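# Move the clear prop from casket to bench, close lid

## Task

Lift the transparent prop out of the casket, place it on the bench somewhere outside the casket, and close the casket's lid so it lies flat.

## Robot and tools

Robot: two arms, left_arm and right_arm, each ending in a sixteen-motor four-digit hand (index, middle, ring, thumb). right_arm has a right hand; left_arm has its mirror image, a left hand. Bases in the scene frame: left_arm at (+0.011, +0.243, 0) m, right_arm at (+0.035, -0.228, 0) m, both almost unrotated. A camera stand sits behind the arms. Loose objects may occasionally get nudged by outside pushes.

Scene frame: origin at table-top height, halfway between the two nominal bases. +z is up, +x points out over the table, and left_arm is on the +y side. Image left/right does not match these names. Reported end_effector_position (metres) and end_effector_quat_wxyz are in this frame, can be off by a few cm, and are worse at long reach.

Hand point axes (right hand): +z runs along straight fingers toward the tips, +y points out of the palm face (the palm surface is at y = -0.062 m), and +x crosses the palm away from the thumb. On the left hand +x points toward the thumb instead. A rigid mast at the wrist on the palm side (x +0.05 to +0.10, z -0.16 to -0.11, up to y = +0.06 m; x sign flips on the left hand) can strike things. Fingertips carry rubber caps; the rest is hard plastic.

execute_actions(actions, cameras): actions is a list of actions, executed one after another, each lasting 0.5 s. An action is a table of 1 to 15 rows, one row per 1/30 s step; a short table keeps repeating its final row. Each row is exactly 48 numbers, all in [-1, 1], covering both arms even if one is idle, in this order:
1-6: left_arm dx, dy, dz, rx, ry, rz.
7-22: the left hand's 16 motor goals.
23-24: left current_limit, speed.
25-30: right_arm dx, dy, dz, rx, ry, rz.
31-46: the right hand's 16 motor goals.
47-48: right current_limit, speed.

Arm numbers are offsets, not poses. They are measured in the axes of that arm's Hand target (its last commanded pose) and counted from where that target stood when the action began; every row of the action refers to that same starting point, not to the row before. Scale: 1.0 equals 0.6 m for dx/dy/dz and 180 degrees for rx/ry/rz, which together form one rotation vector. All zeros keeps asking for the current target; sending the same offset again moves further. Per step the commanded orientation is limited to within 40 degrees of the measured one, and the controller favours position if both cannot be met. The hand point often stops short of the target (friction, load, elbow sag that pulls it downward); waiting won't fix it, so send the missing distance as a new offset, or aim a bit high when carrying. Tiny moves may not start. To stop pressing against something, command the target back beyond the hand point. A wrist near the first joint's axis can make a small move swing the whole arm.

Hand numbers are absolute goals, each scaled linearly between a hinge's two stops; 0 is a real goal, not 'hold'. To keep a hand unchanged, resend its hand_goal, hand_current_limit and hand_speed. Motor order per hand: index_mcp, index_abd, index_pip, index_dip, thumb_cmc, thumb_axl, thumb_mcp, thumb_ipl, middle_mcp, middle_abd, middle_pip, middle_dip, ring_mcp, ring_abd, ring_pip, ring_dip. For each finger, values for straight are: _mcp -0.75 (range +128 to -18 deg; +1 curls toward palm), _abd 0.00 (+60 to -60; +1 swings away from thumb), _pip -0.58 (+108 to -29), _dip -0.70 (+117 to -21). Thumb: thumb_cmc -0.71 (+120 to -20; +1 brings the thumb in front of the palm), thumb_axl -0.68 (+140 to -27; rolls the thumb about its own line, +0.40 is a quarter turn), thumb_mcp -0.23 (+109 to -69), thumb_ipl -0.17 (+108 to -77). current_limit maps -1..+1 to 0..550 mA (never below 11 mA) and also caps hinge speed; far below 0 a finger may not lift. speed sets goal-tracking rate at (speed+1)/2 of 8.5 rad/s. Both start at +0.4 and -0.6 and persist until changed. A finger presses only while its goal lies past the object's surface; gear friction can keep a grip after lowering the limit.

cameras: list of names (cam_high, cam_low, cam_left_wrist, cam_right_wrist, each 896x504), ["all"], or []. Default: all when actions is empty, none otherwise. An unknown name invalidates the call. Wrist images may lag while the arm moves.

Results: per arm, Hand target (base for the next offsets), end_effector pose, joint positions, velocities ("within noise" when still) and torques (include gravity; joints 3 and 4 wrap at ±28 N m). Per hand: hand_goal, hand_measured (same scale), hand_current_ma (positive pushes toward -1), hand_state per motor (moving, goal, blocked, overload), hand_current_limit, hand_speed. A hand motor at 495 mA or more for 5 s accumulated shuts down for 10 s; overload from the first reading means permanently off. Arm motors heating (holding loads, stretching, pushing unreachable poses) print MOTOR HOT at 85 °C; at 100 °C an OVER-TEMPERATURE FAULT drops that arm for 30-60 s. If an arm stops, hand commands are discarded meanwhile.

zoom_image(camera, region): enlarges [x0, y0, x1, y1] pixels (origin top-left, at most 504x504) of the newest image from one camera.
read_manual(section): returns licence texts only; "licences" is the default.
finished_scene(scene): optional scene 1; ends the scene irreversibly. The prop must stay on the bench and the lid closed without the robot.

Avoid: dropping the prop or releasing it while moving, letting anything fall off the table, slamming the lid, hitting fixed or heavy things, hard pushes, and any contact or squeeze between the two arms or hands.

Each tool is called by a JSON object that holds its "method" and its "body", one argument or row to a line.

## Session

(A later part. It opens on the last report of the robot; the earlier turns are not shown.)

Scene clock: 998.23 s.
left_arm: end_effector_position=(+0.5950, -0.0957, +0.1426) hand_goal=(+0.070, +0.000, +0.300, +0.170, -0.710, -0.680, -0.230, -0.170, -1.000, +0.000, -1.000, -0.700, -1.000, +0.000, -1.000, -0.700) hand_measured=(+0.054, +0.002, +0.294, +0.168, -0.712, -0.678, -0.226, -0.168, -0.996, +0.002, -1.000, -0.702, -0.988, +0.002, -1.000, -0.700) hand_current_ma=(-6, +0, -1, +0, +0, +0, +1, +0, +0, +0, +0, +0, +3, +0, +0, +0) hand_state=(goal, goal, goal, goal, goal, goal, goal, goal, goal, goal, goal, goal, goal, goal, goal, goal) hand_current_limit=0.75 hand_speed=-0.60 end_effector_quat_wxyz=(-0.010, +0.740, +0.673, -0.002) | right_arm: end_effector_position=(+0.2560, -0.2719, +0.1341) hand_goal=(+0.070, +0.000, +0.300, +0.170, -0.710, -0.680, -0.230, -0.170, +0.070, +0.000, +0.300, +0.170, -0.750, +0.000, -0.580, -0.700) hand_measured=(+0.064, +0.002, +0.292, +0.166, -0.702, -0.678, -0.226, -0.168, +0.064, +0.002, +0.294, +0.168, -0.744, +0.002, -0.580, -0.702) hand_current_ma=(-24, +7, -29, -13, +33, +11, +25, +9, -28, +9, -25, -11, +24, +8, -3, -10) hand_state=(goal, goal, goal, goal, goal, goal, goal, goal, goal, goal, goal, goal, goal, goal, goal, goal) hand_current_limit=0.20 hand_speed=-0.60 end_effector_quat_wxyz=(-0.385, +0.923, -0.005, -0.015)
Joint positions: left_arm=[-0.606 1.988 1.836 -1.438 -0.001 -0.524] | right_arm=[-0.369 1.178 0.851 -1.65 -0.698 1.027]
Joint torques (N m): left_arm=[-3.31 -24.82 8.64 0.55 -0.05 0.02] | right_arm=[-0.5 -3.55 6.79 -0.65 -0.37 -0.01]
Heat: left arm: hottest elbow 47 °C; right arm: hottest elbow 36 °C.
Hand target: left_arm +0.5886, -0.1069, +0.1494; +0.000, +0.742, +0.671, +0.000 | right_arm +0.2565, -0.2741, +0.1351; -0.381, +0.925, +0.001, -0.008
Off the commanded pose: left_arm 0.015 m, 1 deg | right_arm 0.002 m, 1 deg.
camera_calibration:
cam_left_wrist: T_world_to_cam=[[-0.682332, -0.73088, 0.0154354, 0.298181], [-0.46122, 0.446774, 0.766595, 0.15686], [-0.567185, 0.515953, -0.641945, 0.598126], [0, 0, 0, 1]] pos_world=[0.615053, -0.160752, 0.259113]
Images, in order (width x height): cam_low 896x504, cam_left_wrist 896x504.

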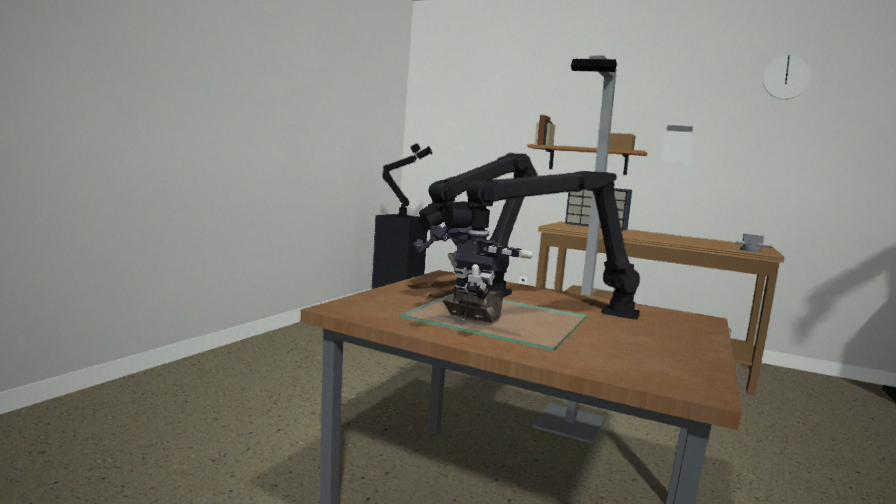

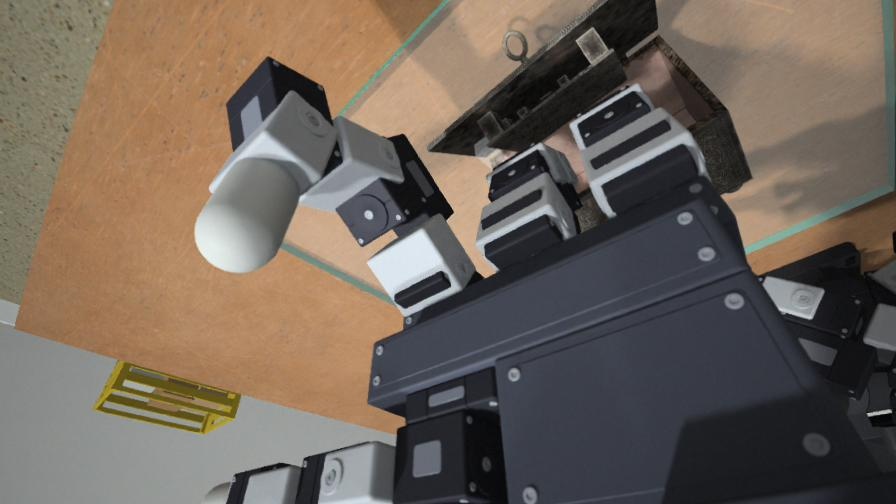

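{"method": "execute_actions", "body": {
  "actions": [
    [[-0.018,-0.02,0,0,0,0,0.07,0,0.3,0.17,-0.71,-0.68,-0.23,-0.17,-1,0,-1,-0.7,-1,0,-1,-0.7,0.75,-0.6,0,0,0,0,0,0,0.07,0,0.3,0.17,-0.71,-0.68,-0.23,-0.17,0.07,0,0.3,0.17,-0.75,0,-0.58,-0.7,0.2,-0.6]],
    [[0,0,-0.025,0,0,0,0.07,0,0.3,0.17,-0.71,-0.68,-0.23,-0.17,-1,0,-1,-0.7,-1,0,-1,-0.7,0.75,-0.6,0,0,0,0,0,0,0.07,0,0.3,0.17,-0.71,-0.68,-0.23,-0.17,0.07,0,0.3,0.17,-0.75,0,-0.58,-0.7,0.2,-0.6]]
  ],
  "cameras": ["cam_low"]
}}

{"method": "zoom_image", "body": {
  "camera": "cam_low",
  "region": [430, 260, 520, 335]
}}

Scene clock: 1001.83 s.
left_arm: end_effector_position=(+0.5836, -0.1001, +0.1501) hand_goal=(+0.070, +0.000, +0.300, +0.170, -0.710, -0.680, -0.230, -0.170, -1.000, +0.000, -1.000, -0.700, -1.000, +0.000, -1.000, -0.700) hand_measured=(+0.054, +0.002, +0.294, +0.168, -0.712, -0.678, -0.226, -0.168, -0.996, +0.002, -1.000, -0.702, -0.984, -0.002, -0.998, -0.700) hand_current_ma=(-6, +0, -1, +0, +0, +0, +1, +0, +0, +0, +0, +0, +5, +0, +0, +0) hand_state=(goal, goal, goal, goal, goal, goal, goal, goal, goal, goal, goal, goal, goal, goal, goal, goal) hand_current_limit=0.75 hand_speed=-0.60 end_effector_quat_wxyz=(-0.008, +0.737, +0.676, +0.000) | right_arm: end_effector_position=(+0.2560, -0.2719, +0.1341) hand_goal=(+0.070, +0.000, +0.300, +0.170, -0.710, -0.680, -0.230, -0.170, +0.070, +0.000, +0.300, +0.170, -0.750, +0.000, -0.580, -0.700) hand_measured=(+0.064, +0.002, +0.292, +0.166, -0.702, -0.678, -0.226, -0.168, +0.064, +0.002, +0.294, +0.168, -0.744, +0.002, -0.580, -0.702) hand_current_ma=(-24, +7, -29, -13, +33, +11, +25, +9, -28, +9, -25, -11, +24, +8, -3, -10) hand_state=(goal, goal, goal, goal, goal, goal, goal, goal, goal, goal, goal, goal, goal, goal, goal, goal) hand_current_limit=0.20 hand_speed=-0.60 end_effector_quat_wxyz=(-0.385, +0.923, -0.005, -0.015)
Joint positions: left_arm=[-0.625 1.965 1.819 -1.441 -0.003 -0.551] | right_arm=[-0.369 1.178 0.851 -1.65 -0.698 1.027]
Joint torques (N m): left_arm=[-4.13 -24.35 10.77 -0.47 -0.01 0.04] | right_arm=[-0.56 -3.55 6.82 -0.65 -0.37 -0.01]
Heat: left arm: hottest elbow 47 °C; right arm: hottest elbow 36 °C.
Hand target: left_arm +0.5757, -0.1164, +0.1644; +0.000, +0.742, +0.671, +0.000 | right_arm +0.2565, -0.2741, +0.1351; -0.381, +0.925, +0.001, -0.008
Off the commanded pose: left_arm 0.023 m, 1 deg | right_arm 0.002 m, 1 deg.
Images, in order (width x height): cam_low 896x504.

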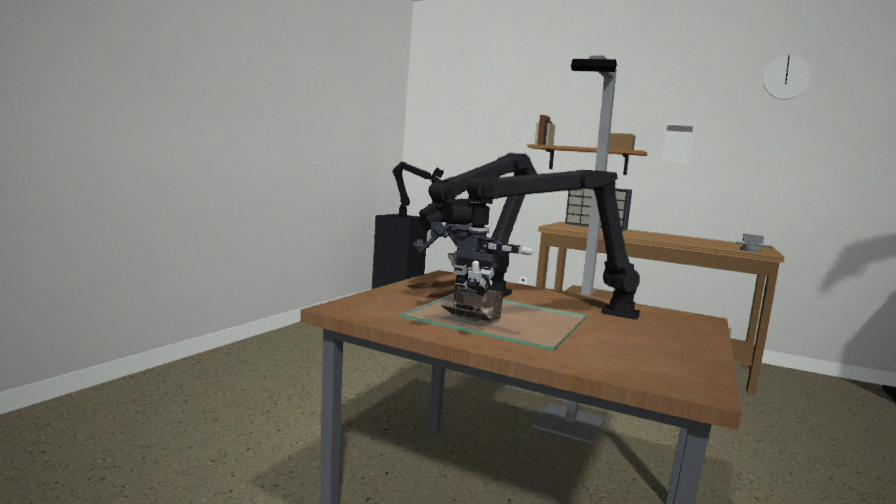

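Scaled by 5.600 from the camera's 896x504 image, which has a finer 1280x720 frame.

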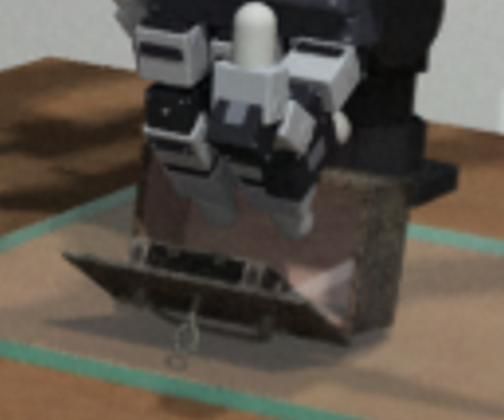

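{"method": "execute_actions", "body": {
  "actions": [
    [[0,-0.015,-0.03,0,0,0,0.07,0,0.3,0.17,-0.71,-0.68,-0.23,-0.17,-1,0,-1,-0.7,-1,0,-1,-0.7,0.75,-0.6,0,0,0,0,0,0,0.07,0,0.3,0.17,-0.71,-0.68,-0.23,-0.17,0.07,0,0.3,0.17,-0.75,0,-0.58,-0.7,0.2,-0.6]],
    [[0,-0.01,-0.02,0,0,0,0.07,0,0.3,0.17,-0.71,-0.68,-0.23,-0.17,-1,0,-1,-0.7,-1,0,-1,-0.7,0.75,-0.6,0,0,0,0,0,0,0.07,0,0.3,0.17,-0.71,-0.68,-0.23,-0.17,0.07,0,0.3,0.17,-0.75,0,-0.58,-0.7,0.2,-0.6]]
  ],
  "cameras": ["cam_low"]
}}

{"method": "zoom_image", "body": {
  "camera": "cam_low",
  "region": [430, 260, 520, 335]
}}

Scene clock: 1006.30 s.
left_arm: end_effector_position=(+0.5672, -0.0994, +0.1689) hand_goal=(+0.070, +0.000, +0.300, +0.170, -0.710, -0.680, -0.230, -0.170, -1.000, +0.000, -1.000, -0.700, -1.000, +0.000, -1.000, -0.700) hand_measured=(+0.054, +0.002, +0.294, +0.168, -0.712, -0.678, -0.226, -0.168, -0.982, +0.002, -0.990, -0.698, -0.970, +0.000, -0.984, -0.696) hand_current_ma=(-6, +0, -1, +0, +0, +0, +1, +0, +6, +0, +2, +0, +17, +0, +4, +0) hand_state=(goal, goal, goal, goal, goal, goal, goal, goal, goal, goal, goal, goal, blocked, goal, goal, goal) hand_current_limit=0.75 hand_speed=-0.60 end_effector_quat_wxyz=(-0.017, +0.737, +0.675, -0.001) | right_arm: end_effector_position=(+0.2560, -0.2719, +0.1341) hand_goal=(+0.070, +0.000, +0.300, +0.170, -0.710, -0.680, -0.230, -0.170, +0.070, +0.000, +0.300, +0.170, -0.750, +0.000, -0.580, -0.700) hand_measured=(+0.064, +0.002, +0.292, +0.166, -0.702, -0.678, -0.226, -0.168, +0.064, +0.002, +0.294, +0.168, -0.744, +0.002, -0.580, -0.702) hand_current_ma=(-24, +7, -29, -13, +33, +11, +25, +9, -28, +9, -25, -11, +24, +8, -3, -10) hand_state=(goal, goal, goal, goal, goal, goal, goal, goal, goal, goal, goal, goal, goal, goal, goal, goal) hand_current_limit=0.20 hand_speed=-0.60 end_effector_quat_wxyz=(-0.385, +0.923, -0.005, -0.015)
Joint positions: left_arm=[-0.64 1.931 1.819 -1.492 -0.004 -0.564] | right_arm=[-0.369 1.178 0.851 -1.65 -0.698 1.027]
Joint torques (N m): left_arm=[-3.78 -24.53 11.63 -0.69 0.01 0.04] | right_arm=[-0.56 -3.55 6.78 -0.65 -0.38 0]
Heat: left arm: hottest elbow 46 °C; right arm: hottest elbow 36 °C.
Hand target: left_arm +0.5607, -0.1149, +0.1944; +0.000, +0.742, +0.671, +0.000 | right_arm +0.2565, -0.2741, +0.1351; -0.381, +0.925, +0.001, -0.008
Off the commanded pose: left_arm 0.031 m, 2 deg | right_arm 0.002 m, 1 deg.
Images, in order (width x height): cam_low 896x504.

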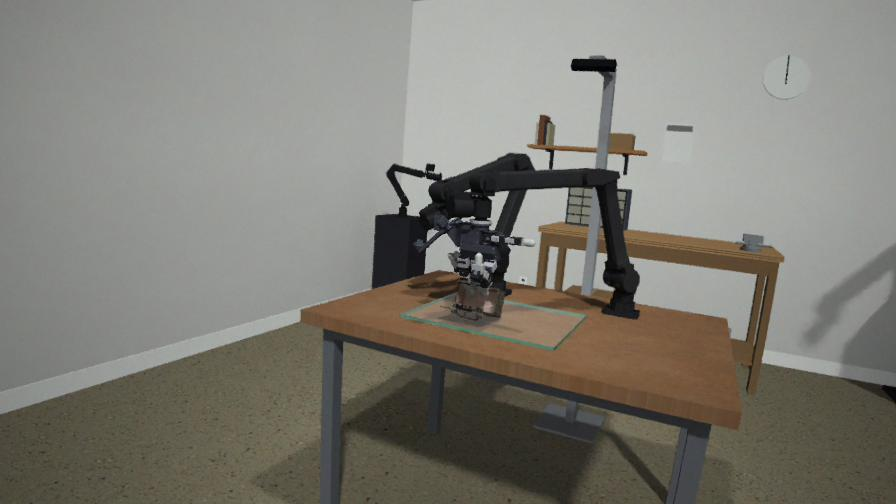

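Scaled by 5.600 from the camera's 896x504 image, which has a finer 1280x720 frame.

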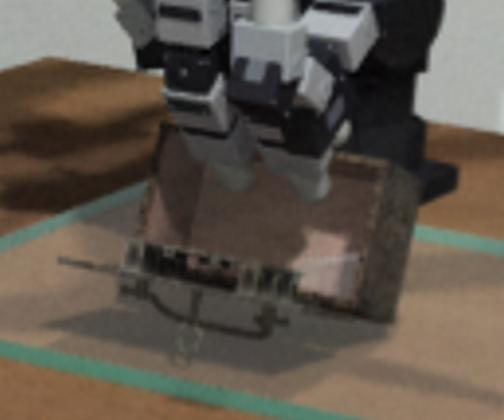

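{"method": "execute_actions", "body": {
  "actions": [
    [[-0.003,-0.035,-0.025,0,0,0,0.07,0,0.3,0.17,-0.71,-0.68,-0.23,-0.17,-1,0,-1,-0.7,-1,0,-1,-0.7,0.75,-0.6,-0.035,0.006,0.006,0,0,0,0.07,0,0.3,0.17,-0.71,-0.68,-0.23,-0.17,0.07,0,0.3,0.17,-0.75,0,-0.58,-0.7,0.2,-0.6]],
    [[0,0,0,0,0,0,0.07,0,0.3,0.17,-0.71,-0.68,-0.23,-0.17,-1,0,-1,-0.7,-1,0,-1,-0.7,0.75,-0.6,0,0,0,0,0,0,0.07,0,0.3,0.17,-0.71,-0.68,-0.23,-0.17,0.07,0,0.3,0.17,-0.75,0,-0.58,-0.7,0.2,-0.6]]
  ],
  "cameras": ["cam_low","cam_high"]
}}

{"method": "zoom_image", "body": {
  "camera": "cam_low",
  "region": [430, 250, 530, 335]
}}

Scene clock: 1010.27 s.
left_arm: end_effector_position=(+0.5560, -0.1029, +0.2043) hand_goal=(+0.070, +0.000, +0.300, +0.170, -0.710, -0.680, -0.230, -0.170, -1.000, +0.000, -1.000, -0.700, -1.000, +0.000, -1.000, -0.700) hand_measured=(+0.054, +0.002, +0.294, +0.168, -0.712, -0.678, -0.226, -0.168, -0.970, +0.000, -0.980, -0.692, -0.954, +0.000, -0.976, -0.688) hand_current_ma=(-6, +0, -1, +0, +0, +0, +1, +0, +17, +0, +7, +1, +39, +0, +11, +2) hand_state=(goal, goal, goal, goal, goal, goal, goal, goal, blocked, goal, goal, goal, blocked, goal, blocked, goal) hand_current_limit=0.75 hand_speed=-0.60 end_effector_quat_wxyz=(+0.006, +0.735, +0.678, +0.005) | right_arm: end_effector_position=(+0.2383, -0.2741, +0.1251) hand_goal=(+0.070, +0.000, +0.300, +0.170, -0.710, -0.680, -0.230, -0.170, +0.070, +0.000, +0.300, +0.170, -0.750, +0.000, -0.580, -0.700) hand_measured=(+0.064, +0.002, +0.292, +0.166, -0.702, -0.678, -0.226, -0.168, +0.064, +0.002, +0.294, +0.168, -0.744, +0.002, -0.580, -0.702) hand_current_ma=(-24, +7, -29, -13, +33, +11, +25, +9, -28, +9, -25, -11, +25, +8, -2, -10) hand_state=(goal, goal, goal, goal, goal, goal, goal, goal, goal, goal, goal, goal, goal, goal, goal, goal) hand_current_limit=0.20 hand_speed=-0.60 end_effector_quat_wxyz=(-0.384, +0.923, -0.005, -0.014)
Joint positions: left_arm=[-0.658 1.873 1.817 -1.502 -0.008 -0.59] | right_arm=[-0.405 1.145 0.8 -1.654 -0.684 0.987]
Joint torques (N m): left_arm=[-4.13 -23.06 9.35 -0.88 0.18 0.08] | right_arm=[-0.5 -3.96 6.78 -1.31 -0.36 -0.01]
Heat: left arm: hottest elbow 46 °C; right arm: hottest elbow 36 °C.
Hand target: left_arm +0.5396, -0.1146, +0.2094; +0.000, +0.742, +0.671, +0.000 | right_arm +0.2355, -0.2744, +0.1302; -0.381, +0.925, +0.001, -0.008
Off the commanded pose: left_arm 0.021 m, 1 deg | right_arm 0.006 m, 1 deg.
Images, in order (width x height): cam_high 896x504, cam_low 896x504.

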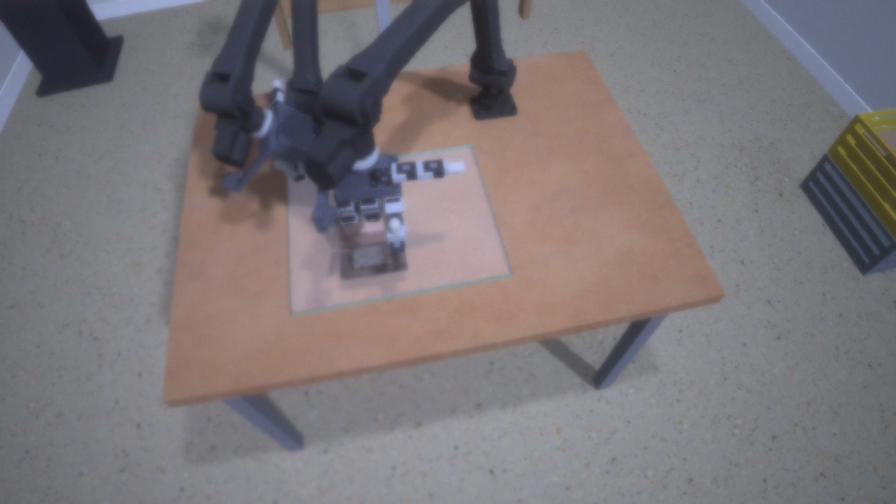

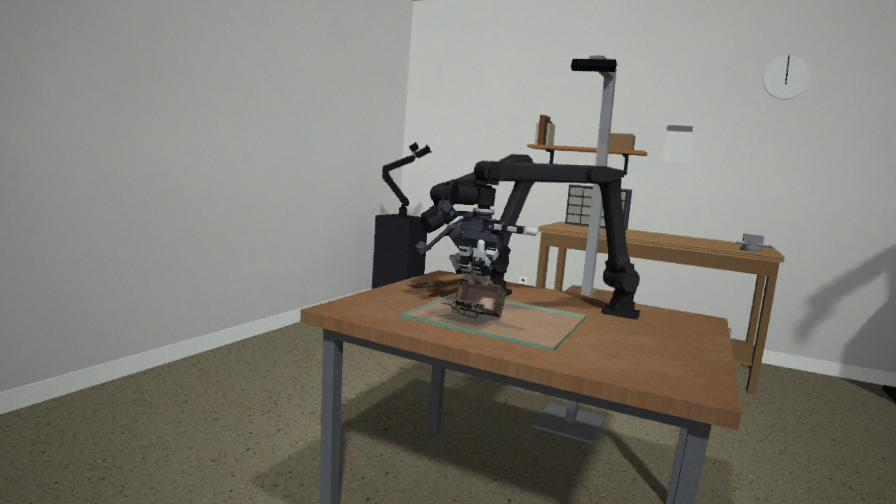

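Scaled by 5.040 from the camera's 896x504 image, which has a finer 1280x720 frame.

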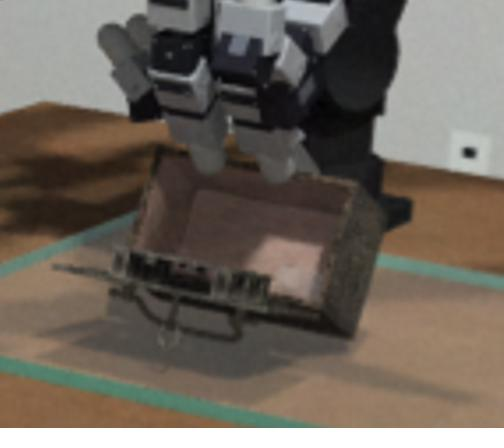

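{"method": "execute_actions", "body": {
  "actions": [
    [[-0.003,-0.04,0.012,0,0,0,0.07,0,0.3,0.17,-0.71,-0.68,-0.23,-0.17,-1,0,-1,-0.7,-1,0,-1,-0.7,0.75,-0.6,0,0,0,0,0,0,0.07,0,0.3,0.17,-0.71,-0.68,-0.23,-0.17,0.07,0,0.3,0.17,-0.75,0,-0.58,-0.7,0.2,-0.6]]
  ],
  "cameras": ["cam_low","cam_high"]
}}

{"method": "zoom_image", "body": {
  "camera": "cam_low",
  "region": [430, 250, 530, 335]
}}

Scene clock: 1013.20 s.
left_arm: end_effector_position=(+0.5287, -0.1026, +0.2087) hand_goal=(+0.070, +0.000, +0.300, +0.170, -0.710, -0.680, -0.230, -0.170, -1.000, +0.000, -1.000, -0.700, -1.000, +0.000, -1.000, -0.700) hand_measured=(+0.054, +0.002, +0.294, +0.168, -0.712, -0.678, -0.226, -0.168, -0.986, +0.002, -0.992, -0.696, -0.958, -0.010, -0.986, -0.694) hand_current_ma=(-6, +0, -1, +0, +0, +0, +1, +0, +4, +0, +1, +0, +34, -1, +3, +1) hand_state=(goal, goal, goal, goal, goal, goal, goal, goal, goal, goal, goal, goal, blocked, goal, goal, goal) hand_current_limit=0.75 hand_speed=-0.60 end_effector_quat_wxyz=(+0.006, +0.737, +0.676, +0.005) | right_arm: end_effector_position=(+0.2383, -0.2741, +0.1251) hand_goal=(+0.070, +0.000, +0.300, +0.170, -0.710, -0.680, -0.230, -0.170, +0.070, +0.000, +0.300, +0.170, -0.750, +0.000, -0.580, -0.700) hand_measured=(+0.064, +0.002, +0.292, +0.166, -0.702, -0.678, -0.226, -0.168, +0.064, +0.002, +0.294, +0.168, -0.744, +0.002, -0.580, -0.702) hand_current_ma=(-24, +7, -29, -13, +33, +11, +25, +9, -28, +9, -25, -11, +25, +8, -2, -10) hand_state=(goal, goal, goal, goal, goal, goal, goal, goal, goal, goal, goal, goal, goal, goal, goal, goal) hand_current_limit=0.20 hand_speed=-0.60 end_effector_quat_wxyz=(-0.384, +0.923, -0.005, -0.014)
Joint positions: left_arm=[-0.687 1.812 1.741 -1.487 -0.008 -0.614] | right_arm=[-0.405 1.145 0.8 -1.654 -0.684 0.987]
Joint torques (N m): left_arm=[-4.07 -20.78 8.12 0.16 0.16 0.04] | right_arm=[-0.56 -3.96 6.78 -1.28 -0.37 0]
Heat: left arm: hottest elbow 46 °C; right arm: hottest elbow 35 °C.
Hand target: left_arm +0.5156, -0.1140, +0.2022; +0.000, +0.742, +0.670, +0.000 | right_arm +0.2355, -0.2744, +0.1302; -0.381, +0.925, +0.001, -0.008
Off the commanded pose: left_arm 0.019 m, 1 deg | right_arm 0.006 m, 1 deg.
Images, in order (width x height): cam_high 896x504, cam_low 896x504.

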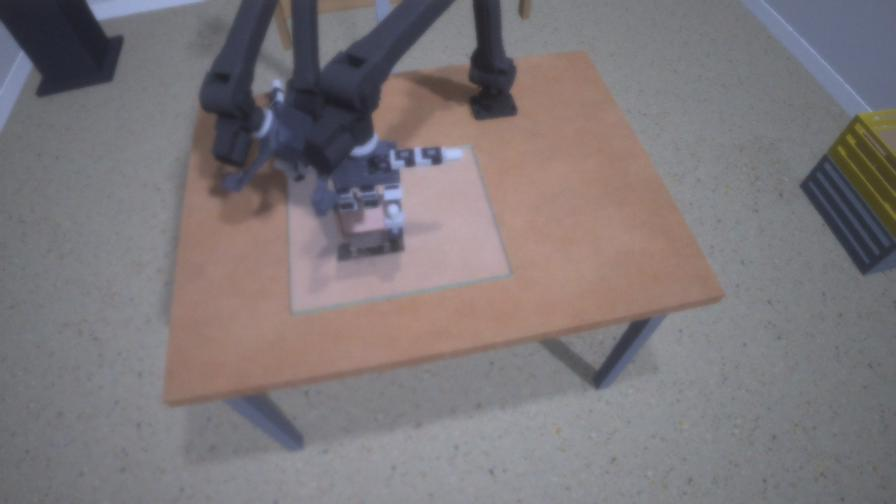

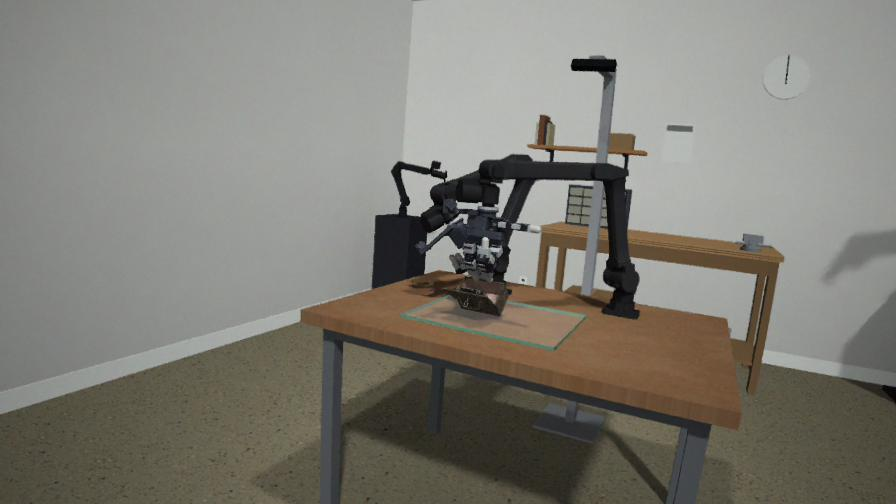

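Scaled by 5.040 from the camera's 896x504 image, which has a finer 1280x720 frame.

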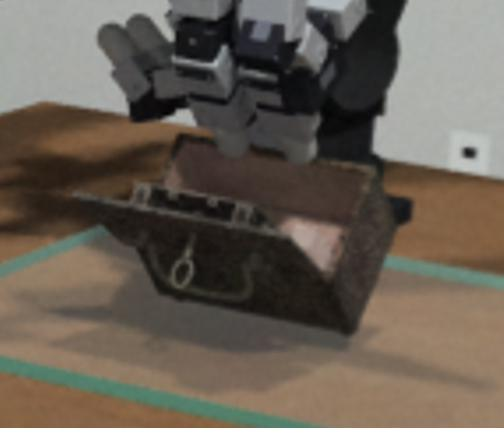

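{"method": "execute_actions", "body": {
  "actions": [
    [[-0.003,-0.035,0.008,0,0,0,0.07,0,0.3,0.17,-0.71,-0.68,-0.23,-0.17,-1,0,-1,-0.7,-1,0,-1,-0.7,0.75,-0.6,0,0,0,0,0,0,0.07,0,0.3,0.17,-0.71,-0.68,-0.23,-0.17,0.07,0,0.3,0.17,-0.75,0,-0.58,-0.7,0.2,-0.6]]
  ],
  "cameras": ["cam_low","cam_high"]
}}

{"method": "zoom_image", "body": {
  "camera": "cam_low",
  "region": [430, 250, 530, 335]
}}

Scene clock: 1016.00 s.
left_arm: end_effector_position=(+0.5025, -0.1036, +0.1983) hand_goal=(+0.070, +0.000, +0.300, +0.170, -0.710, -0.680, -0.230, -0.170, -1.000, +0.000, -1.000, -0.700, -1.000, +0.000, -1.000, -0.700) hand_measured=(+0.054, +0.002, +0.294, +0.168, -0.712, -0.678, -0.226, -0.168, -0.994, +0.004, -1.000, -0.702, -0.978, +0.000, -0.992, -0.696) hand_current_ma=(-6, +0, -1, +0, +0, +0, +1, +0, +1, +0, +0, +0, +9, +0, +1, +0) hand_state=(goal, goal, goal, goal, goal, goal, goal, goal, goal, goal, goal, goal, blocked, goal, goal, goal) hand_current_limit=0.75 hand_speed=-0.60 end_effector_quat_wxyz=(-0.002, +0.738, +0.674, +0.001) | right_arm: end_effector_position=(+0.2383, -0.2741, +0.1251) hand_goal=(+0.070, +0.000, +0.300, +0.170, -0.710, -0.680, -0.230, -0.170, +0.070, +0.000, +0.300, +0.170, -0.750, +0.000, -0.580, -0.700) hand_measured=(+0.064, +0.002, +0.292, +0.166, -0.702, -0.678, -0.226, -0.168, +0.064, +0.002, +0.294, +0.168, -0.744, +0.002, -0.580, -0.702) hand_current_ma=(-24, +7, -29, -13, +33, +11, +25, +9, -28, +9, -25, -11, +25, +8, -2, -10) hand_state=(goal, goal, goal, goal, goal, goal, goal, goal, goal, goal, goal, goal, goal, goal, goal, goal) hand_current_limit=0.20 hand_speed=-0.60 end_effector_quat_wxyz=(-0.384, +0.923, -0.005, -0.014)
Joint positions: left_arm=[-0.718 1.772 1.661 -1.463 -0.003 -0.64] | right_arm=[-0.405 1.145 0.8 -1.654 -0.684 0.987]
Joint torques (N m): left_arm=[-3.49 -20.31 8.8 0.31 0 0.03] | right_arm=[-0.5 -3.9 6.79 -1.28 -0.37 -0.01]
Heat: left arm: hottest elbow 46 °C; right arm: hottest elbow 35 °C.
Hand target: left_arm +0.4945, -0.1136, +0.1974; +0.000, +0.742, +0.671, +0.000 | right_arm +0.2355, -0.2744, +0.1302; -0.381, +0.925, +0.001, -0.008
Off the commanded pose: left_arm 0.013 m, 1 deg | right_arm 0.006 m, 1 deg.
Images, in order (width x height): cam_high 896x504, cam_low 896x504.

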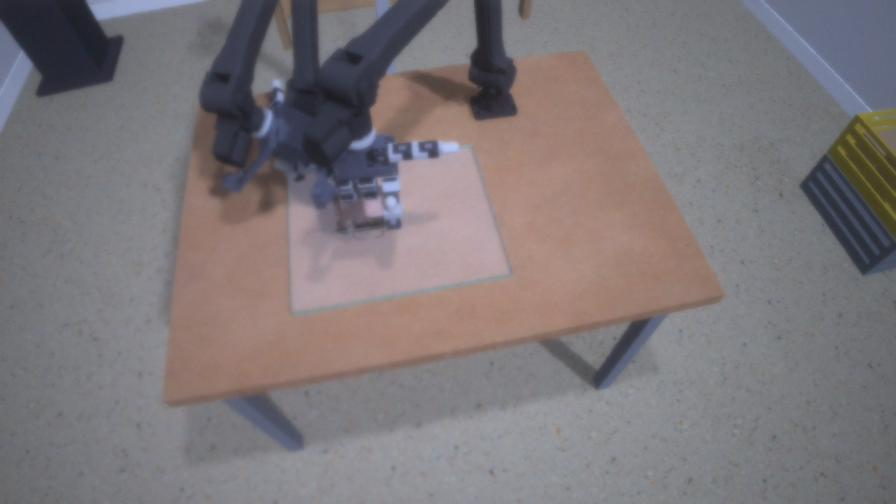

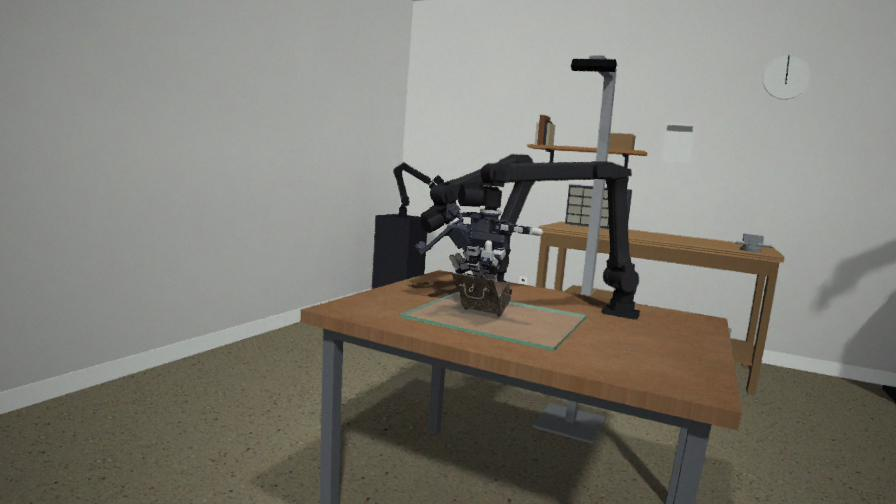

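Scaled by 5.040 from the camera's 896x504 image, which has a finer 1280x720 frame.

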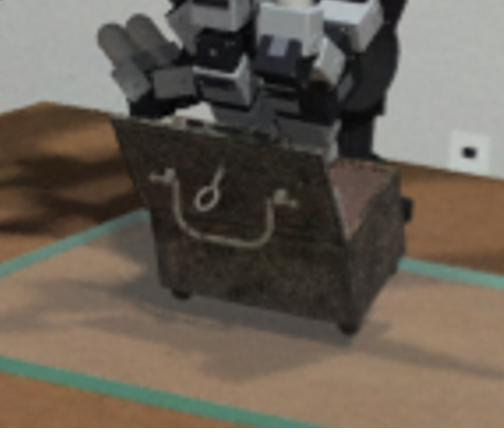

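{"method": "execute_actions", "body": {
  "actions": [],
  "cameras": ["cam_left_wrist","cam_high","cam_right_wrist"]
}}

{"method": "zoom_image", "body": {
  "camera": "cam_high",
  "region": [300, 120, 430, 260]
}}

{"method": "zoom_image", "body": {
  "camera": "cam_left_wrist",
  "region": [380, 0, 740, 240]
}}

Scene clock: 1017.70 s.
left_arm: end_effector_position=(+0.5025, -0.1036, +0.1983) hand_goal=(+0.070, +0.000, +0.300, +0.170, -0.710, -0.680, -0.230, -0.170, -1.000, +0.000, -1.000, -0.700, -1.000, +0.000, -1.000, -0.700) hand_measured=(+0.054, +0.002, +0.294, +0.168, -0.712, -0.678, -0.226, -0.168, -0.994, +0.004, -1.000, -0.702, -0.978, +0.000, -0.992, -0.696) hand_current_ma=(-6, +0, -1, +0, +0, +0, +1, +0, +1, +0, +0, +0, +9, +0, +1, +0) hand_state=(goal, goal, goal, goal, goal, goal, goal, goal, goal, goal, goal, goal, blocked, goal, goal, goal) hand_current_limit=0.75 hand_speed=-0.60 end_effector_quat_wxyz=(-0.002, +0.738, +0.674, +0.001) | right_arm: end_effector_position=(+0.2383, -0.2741, +0.1251) hand_goal=(+0.070, +0.000, +0.300, +0.170, -0.710, -0.680, -0.230, -0.170, +0.070, +0.000, +0.300, +0.170, -0.750, +0.000, -0.580, -0.700) hand_measured=(+0.064, +0.002, +0.292, +0.166, -0.702, -0.678, -0.226, -0.168, +0.064, +0.002, +0.294, +0.168, -0.744, +0.002, -0.580, -0.702) hand_current_ma=(-24, +7, -29, -13, +33, +11, +25, +9, -28, +9, -25, -11, +25, +8, -2, -10) hand_state=(goal, goal, goal, goal, goal, goal, goal, goal, goal, goal, goal, goal, goal, goal, goal, goal) hand_current_limit=0.20 hand_speed=-0.60 end_effector_quat_wxyz=(-0.384, +0.923, -0.005, -0.014)
Joint positions: left_arm=[-0.718 1.772 1.661 -1.463 -0.003 -0.64] | right_arm=[-0.405 1.145 0.8 -1.654 -0.684 0.987]
Joint velocities: within noise
Joint torques (N m): left_arm=[-3.37 -20.25 8.85 0.35 0 0.04] | right_arm=[-0.62 -3.9 6.8 -1.29 -0.36 0]
Heat: left arm: hottest elbow 46 °C; right arm: hottest elbow 35 °C.
Hand target: left_arm +0.4945, -0.1136, +0.1974; +0.000, +0.742, +0.671, +0.000 | right_arm +0.2355, -0.2744, +0.1302; -0.381, +0.925, +0.001, -0.008
Off the commanded pose: left_arm 0.013 m, 1 deg | right_arm 0.006 m, 1 deg.
camera_calibration:
cam_left_wrist: T_world_to_cam=[[-0.679646, -0.733458, 0.0109323, 0.227645], [-0.474565, 0.451014, 0.755893, 0.0842736], [-0.559346, 0.508552, -0.654604, 0.583246], [0, 0, 0, 1]] pos_world=[0.520948, -0.167651, 0.315605]
cam_right_wrist: T_world_to_cam=[[-0.785853, -0.40518, -0.467187, 0.174741], [-0.46256, -0.116293, 0.878928, -0.0698734], [-0.410454, 0.90681, -0.0960311, 0.484097], [0, 0, 0, 1]] pos_world=[0.3037, -0.376308, 0.189539]
Images, in order (width x height): cam_high 896x504, cam_left_wrist 896x504, cam_right_wrist 896x504.

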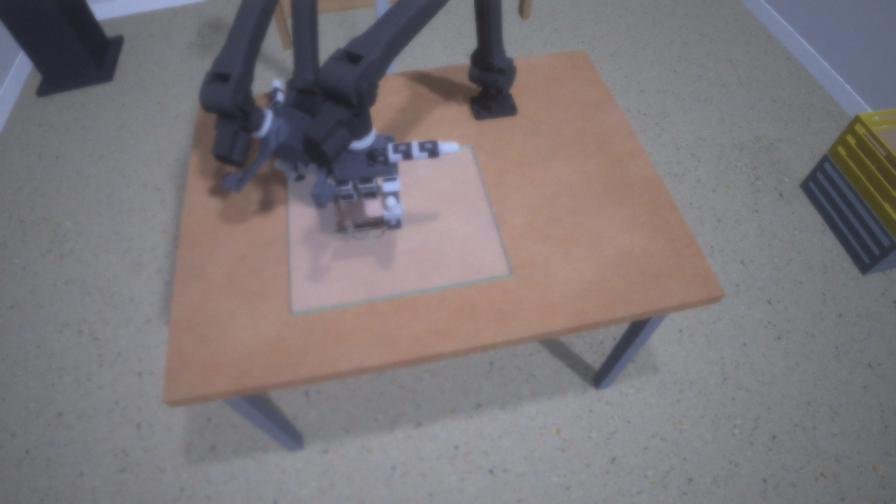

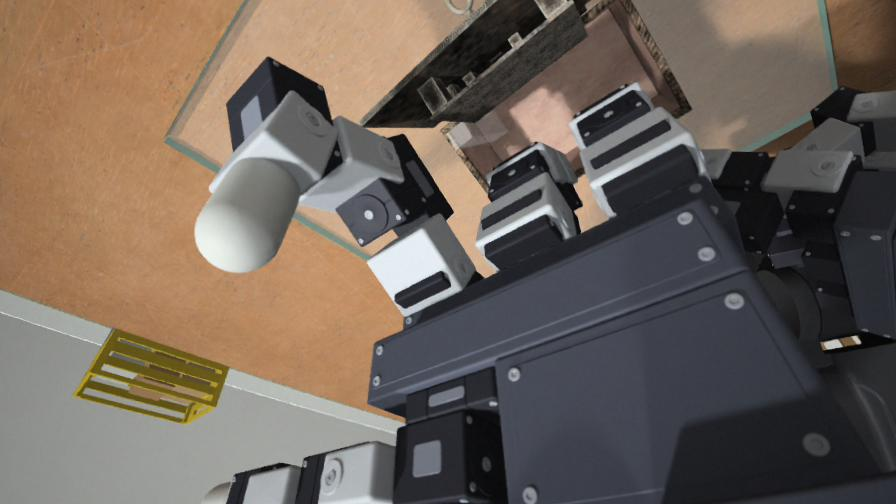

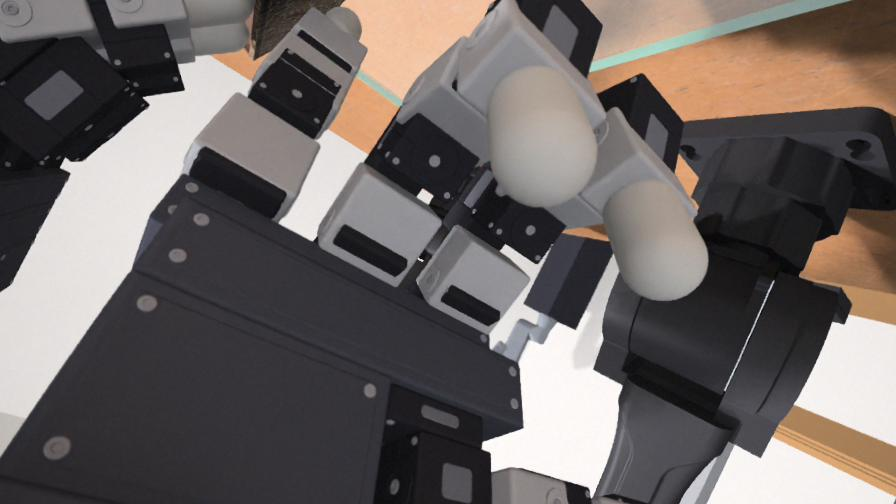

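Scaled by 3.600 from the camera's 896x504 image, which has a finer 1280x720 frame.

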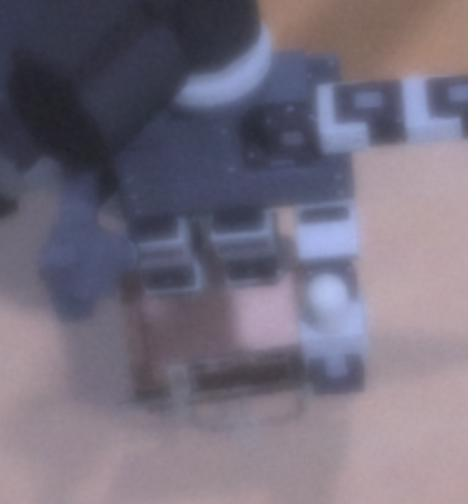

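Scaled by 1.400 from the camera's 896x504 image, which has a finer 1280x720 frame.

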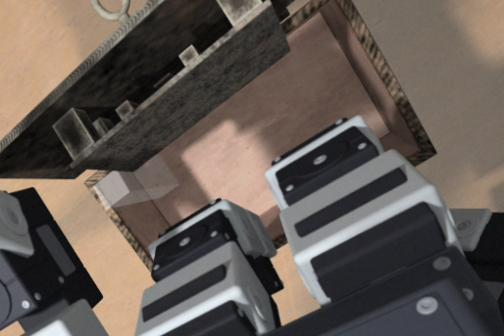

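{"method": "zoom_image", "body": {
  "camera": "cam_left_wrist",
  "region": [425, 90, 545, 190]
}}

{"method": "zoom_image", "body": {
  "camera": "cam_low",
  "region": [440, 260, 530, 325]
}}

Scaled by 4.200 from the camera's 896x504 image, which has a finer 1280x720 frame.

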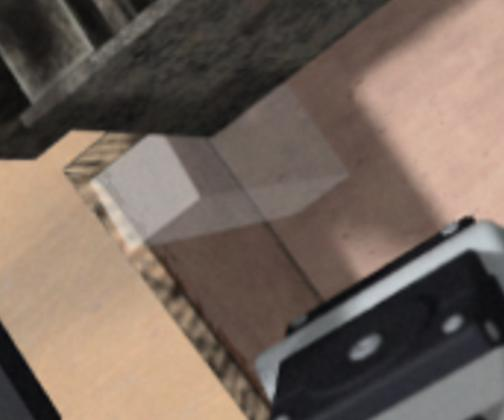

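This scene's latest camera images include none from cam_low. They are from: cam_high, cam_left_wrist, cam_right_wrist. cam_low's image comes with the result of a call that names it in "cameras".

{"method": "execute_actions", "body": {
  "actions": [
    [[0,0.0,-0.07,0,0,0,0.07,0,0.3,0.17,-0.71,-0.68,-0.23,-0.17,-1,0,-1,-0.7,-1,0,-1,-0.7,0.75,-0.6,0,0,0,0,0,0,0.07,0,0.3,0.17,-0.71,-0.68,-0.23,-0.17,0.07,0,0.3,0.17,-0.75,0,-0.58,-0.7,0.2,-0.6]],
    [[0,0.05,-0.05,0,0,0,-1,0,-1,-1,-0.71,-0.68,-0.23,-0.17,-1,0,-1,-1,-1,0,-1,-1,0.75,-0.6,0,0,0,0,0,0,0.07,0,0.3,0.17,-0.71,-0.68,-0.23,-0.17,0.07,0,0.3,0.17,-0.75,0,-0.58,-0.7,0.2,-0.6]]
  ],
  "cameras": ["cam_low","cam_left_wrist","cam_high"]
}}

{"method": "zoom_image", "body": {
  "camera": "cam_low",
  "region": [440, 250, 540, 325]
}}

{"method": "zoom_image", "body": {
  "camera": "cam_left_wrist",
  "region": [340, 0, 700, 240]
}}

Scene clock: 1027.33 s.
left_arm: end_effector_position=(+0.5109, -0.1143, +0.2520) hand_goal=(-1.000, +0.000, -1.000, -1.000, -0.710, -0.680, -0.230, -0.170, -1.000, +0.000, -1.000, -1.000, -1.000, +0.000, -1.000, -1.000) hand_measured=(-0.988, +0.002, -0.992, -0.996, -0.712, -0.678, -0.226, -0.168, -0.994, +0.002, -1.000, -0.996, -0.988, +0.000, -0.992, -0.996) hand_current_ma=(+3, +0, +1, +0, +0, +0, +1, +0, +1, +0, +0, +0, +3, +0, +1, +0) hand_state=(goal, goal, goal, goal, goal, goal, goal, goal, goal, goal, goal, goal, goal, goal, goal, goal) hand_current_limit=0.75 hand_speed=-0.60 end_effector_quat_wxyz=(-0.016, +0.741, +0.671, +0.000) | right_arm: end_effector_position=(+0.2383, -0.2741, +0.1251) hand_goal=(+0.070, +0.000, +0.300, +0.170, -0.710, -0.680, -0.230, -0.170, +0.070, +0.000, +0.300, +0.170, -0.750, +0.000, -0.580, -0.700) hand_measured=(+0.064, +0.002, +0.292, +0.166, -0.702, -0.678, -0.226, -0.168, +0.064, +0.002, +0.294, +0.168, -0.744, +0.002, -0.580, -0.702) hand_current_ma=(-24, +7, -29, -13, +33, +11, +25, +9, -28, +9, -25, -11, +25, +8, -2, -10) hand_state=(goal, goal, goal, goal, goal, goal, goal, goal, goal, goal, goal, goal, goal, goal, goal, goal) hand_current_limit=0.20 hand_speed=-0.60 end_effector_quat_wxyz=(-0.384, +0.923, -0.005, -0.014)
Joint positions: left_arm=[-0.721 1.824 1.879 -1.658 -0.002 -0.634] | right_arm=[-0.405 1.145 0.8 -1.654 -0.684 0.987]
Joint torques (N m): left_arm=[-0.79 -20.37 13.41 -0.49 0.02 0.29] | right_arm=[-0.56 -4.01 6.79 -1.32 -0.36 -0.01]
Heat: left arm: hottest elbow 46 °C; right arm: hottest elbow 35 °C.
Hand target: left_arm +0.5243, -0.1166, +0.2694; +0.000, +0.742, +0.671, +0.000 | right_arm +0.2355, -0.2744, +0.1302; -0.381, +0.925, +0.001, -0.008
Off the commanded pose: left_arm 0.022 m, 2 deg | right_arm 0.006 m, 1 deg.
camera_calibration:
cam_left_wrist: T_world_to_cam=[[-0.685801, -0.727683, 0.0123824, 0.228394], [-0.453326, 0.440421, 0.774935, 0.0356439], [-0.569361, 0.525839, -0.631919, 0.629951], [0, 0, 0, 1]] pos_world=[0.531461, -0.180753, 0.367628]
Images, in order (width x height): cam_high 896x504, cam_low 896x504, cam_left_wrist 896x504.

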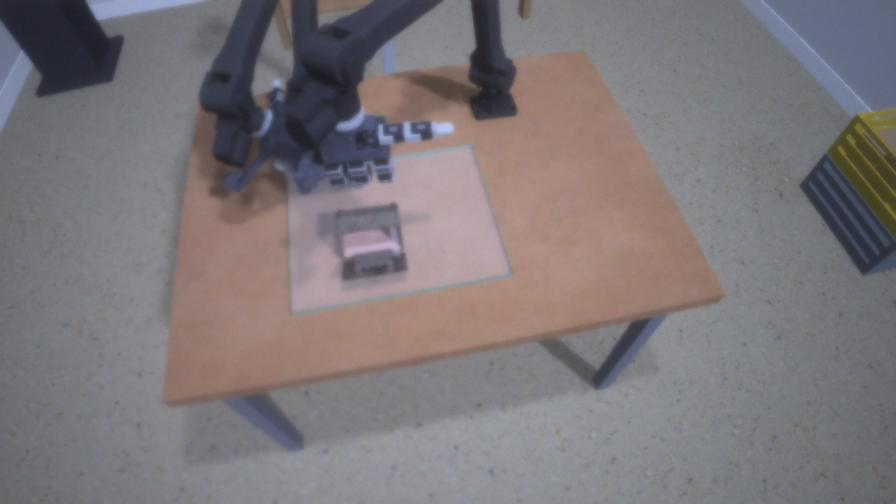

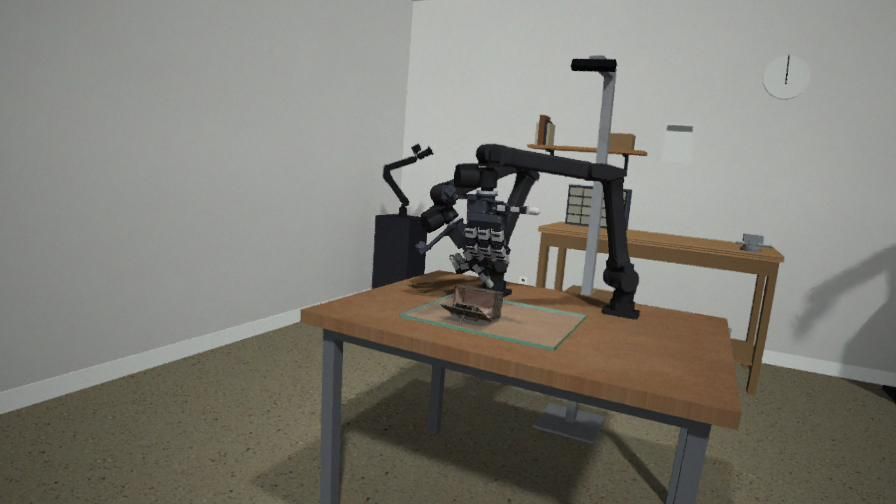

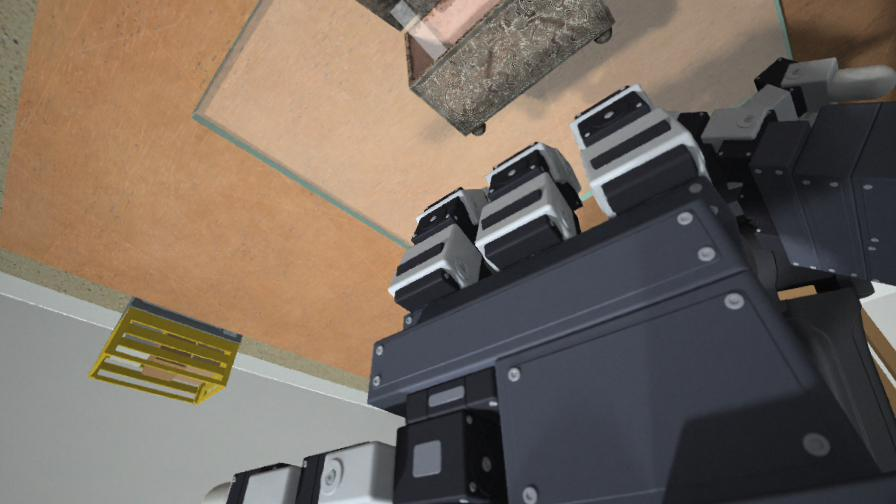

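Scaled by 5.040 from the camera's 896x504 image, which has a finer 1280x720 frame.

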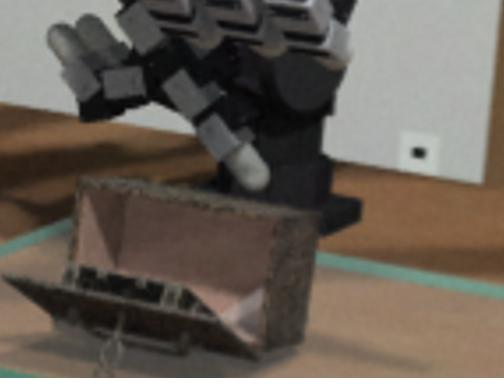

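Scaled by 1.400 from the camera's 896x504 image, which has a finer 1280x720 frame.

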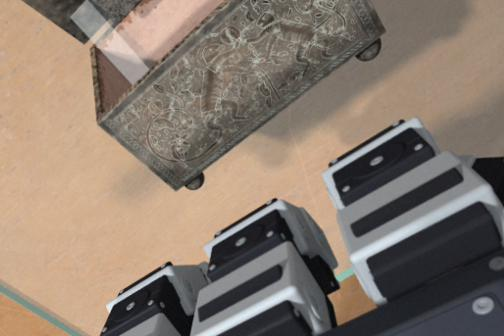

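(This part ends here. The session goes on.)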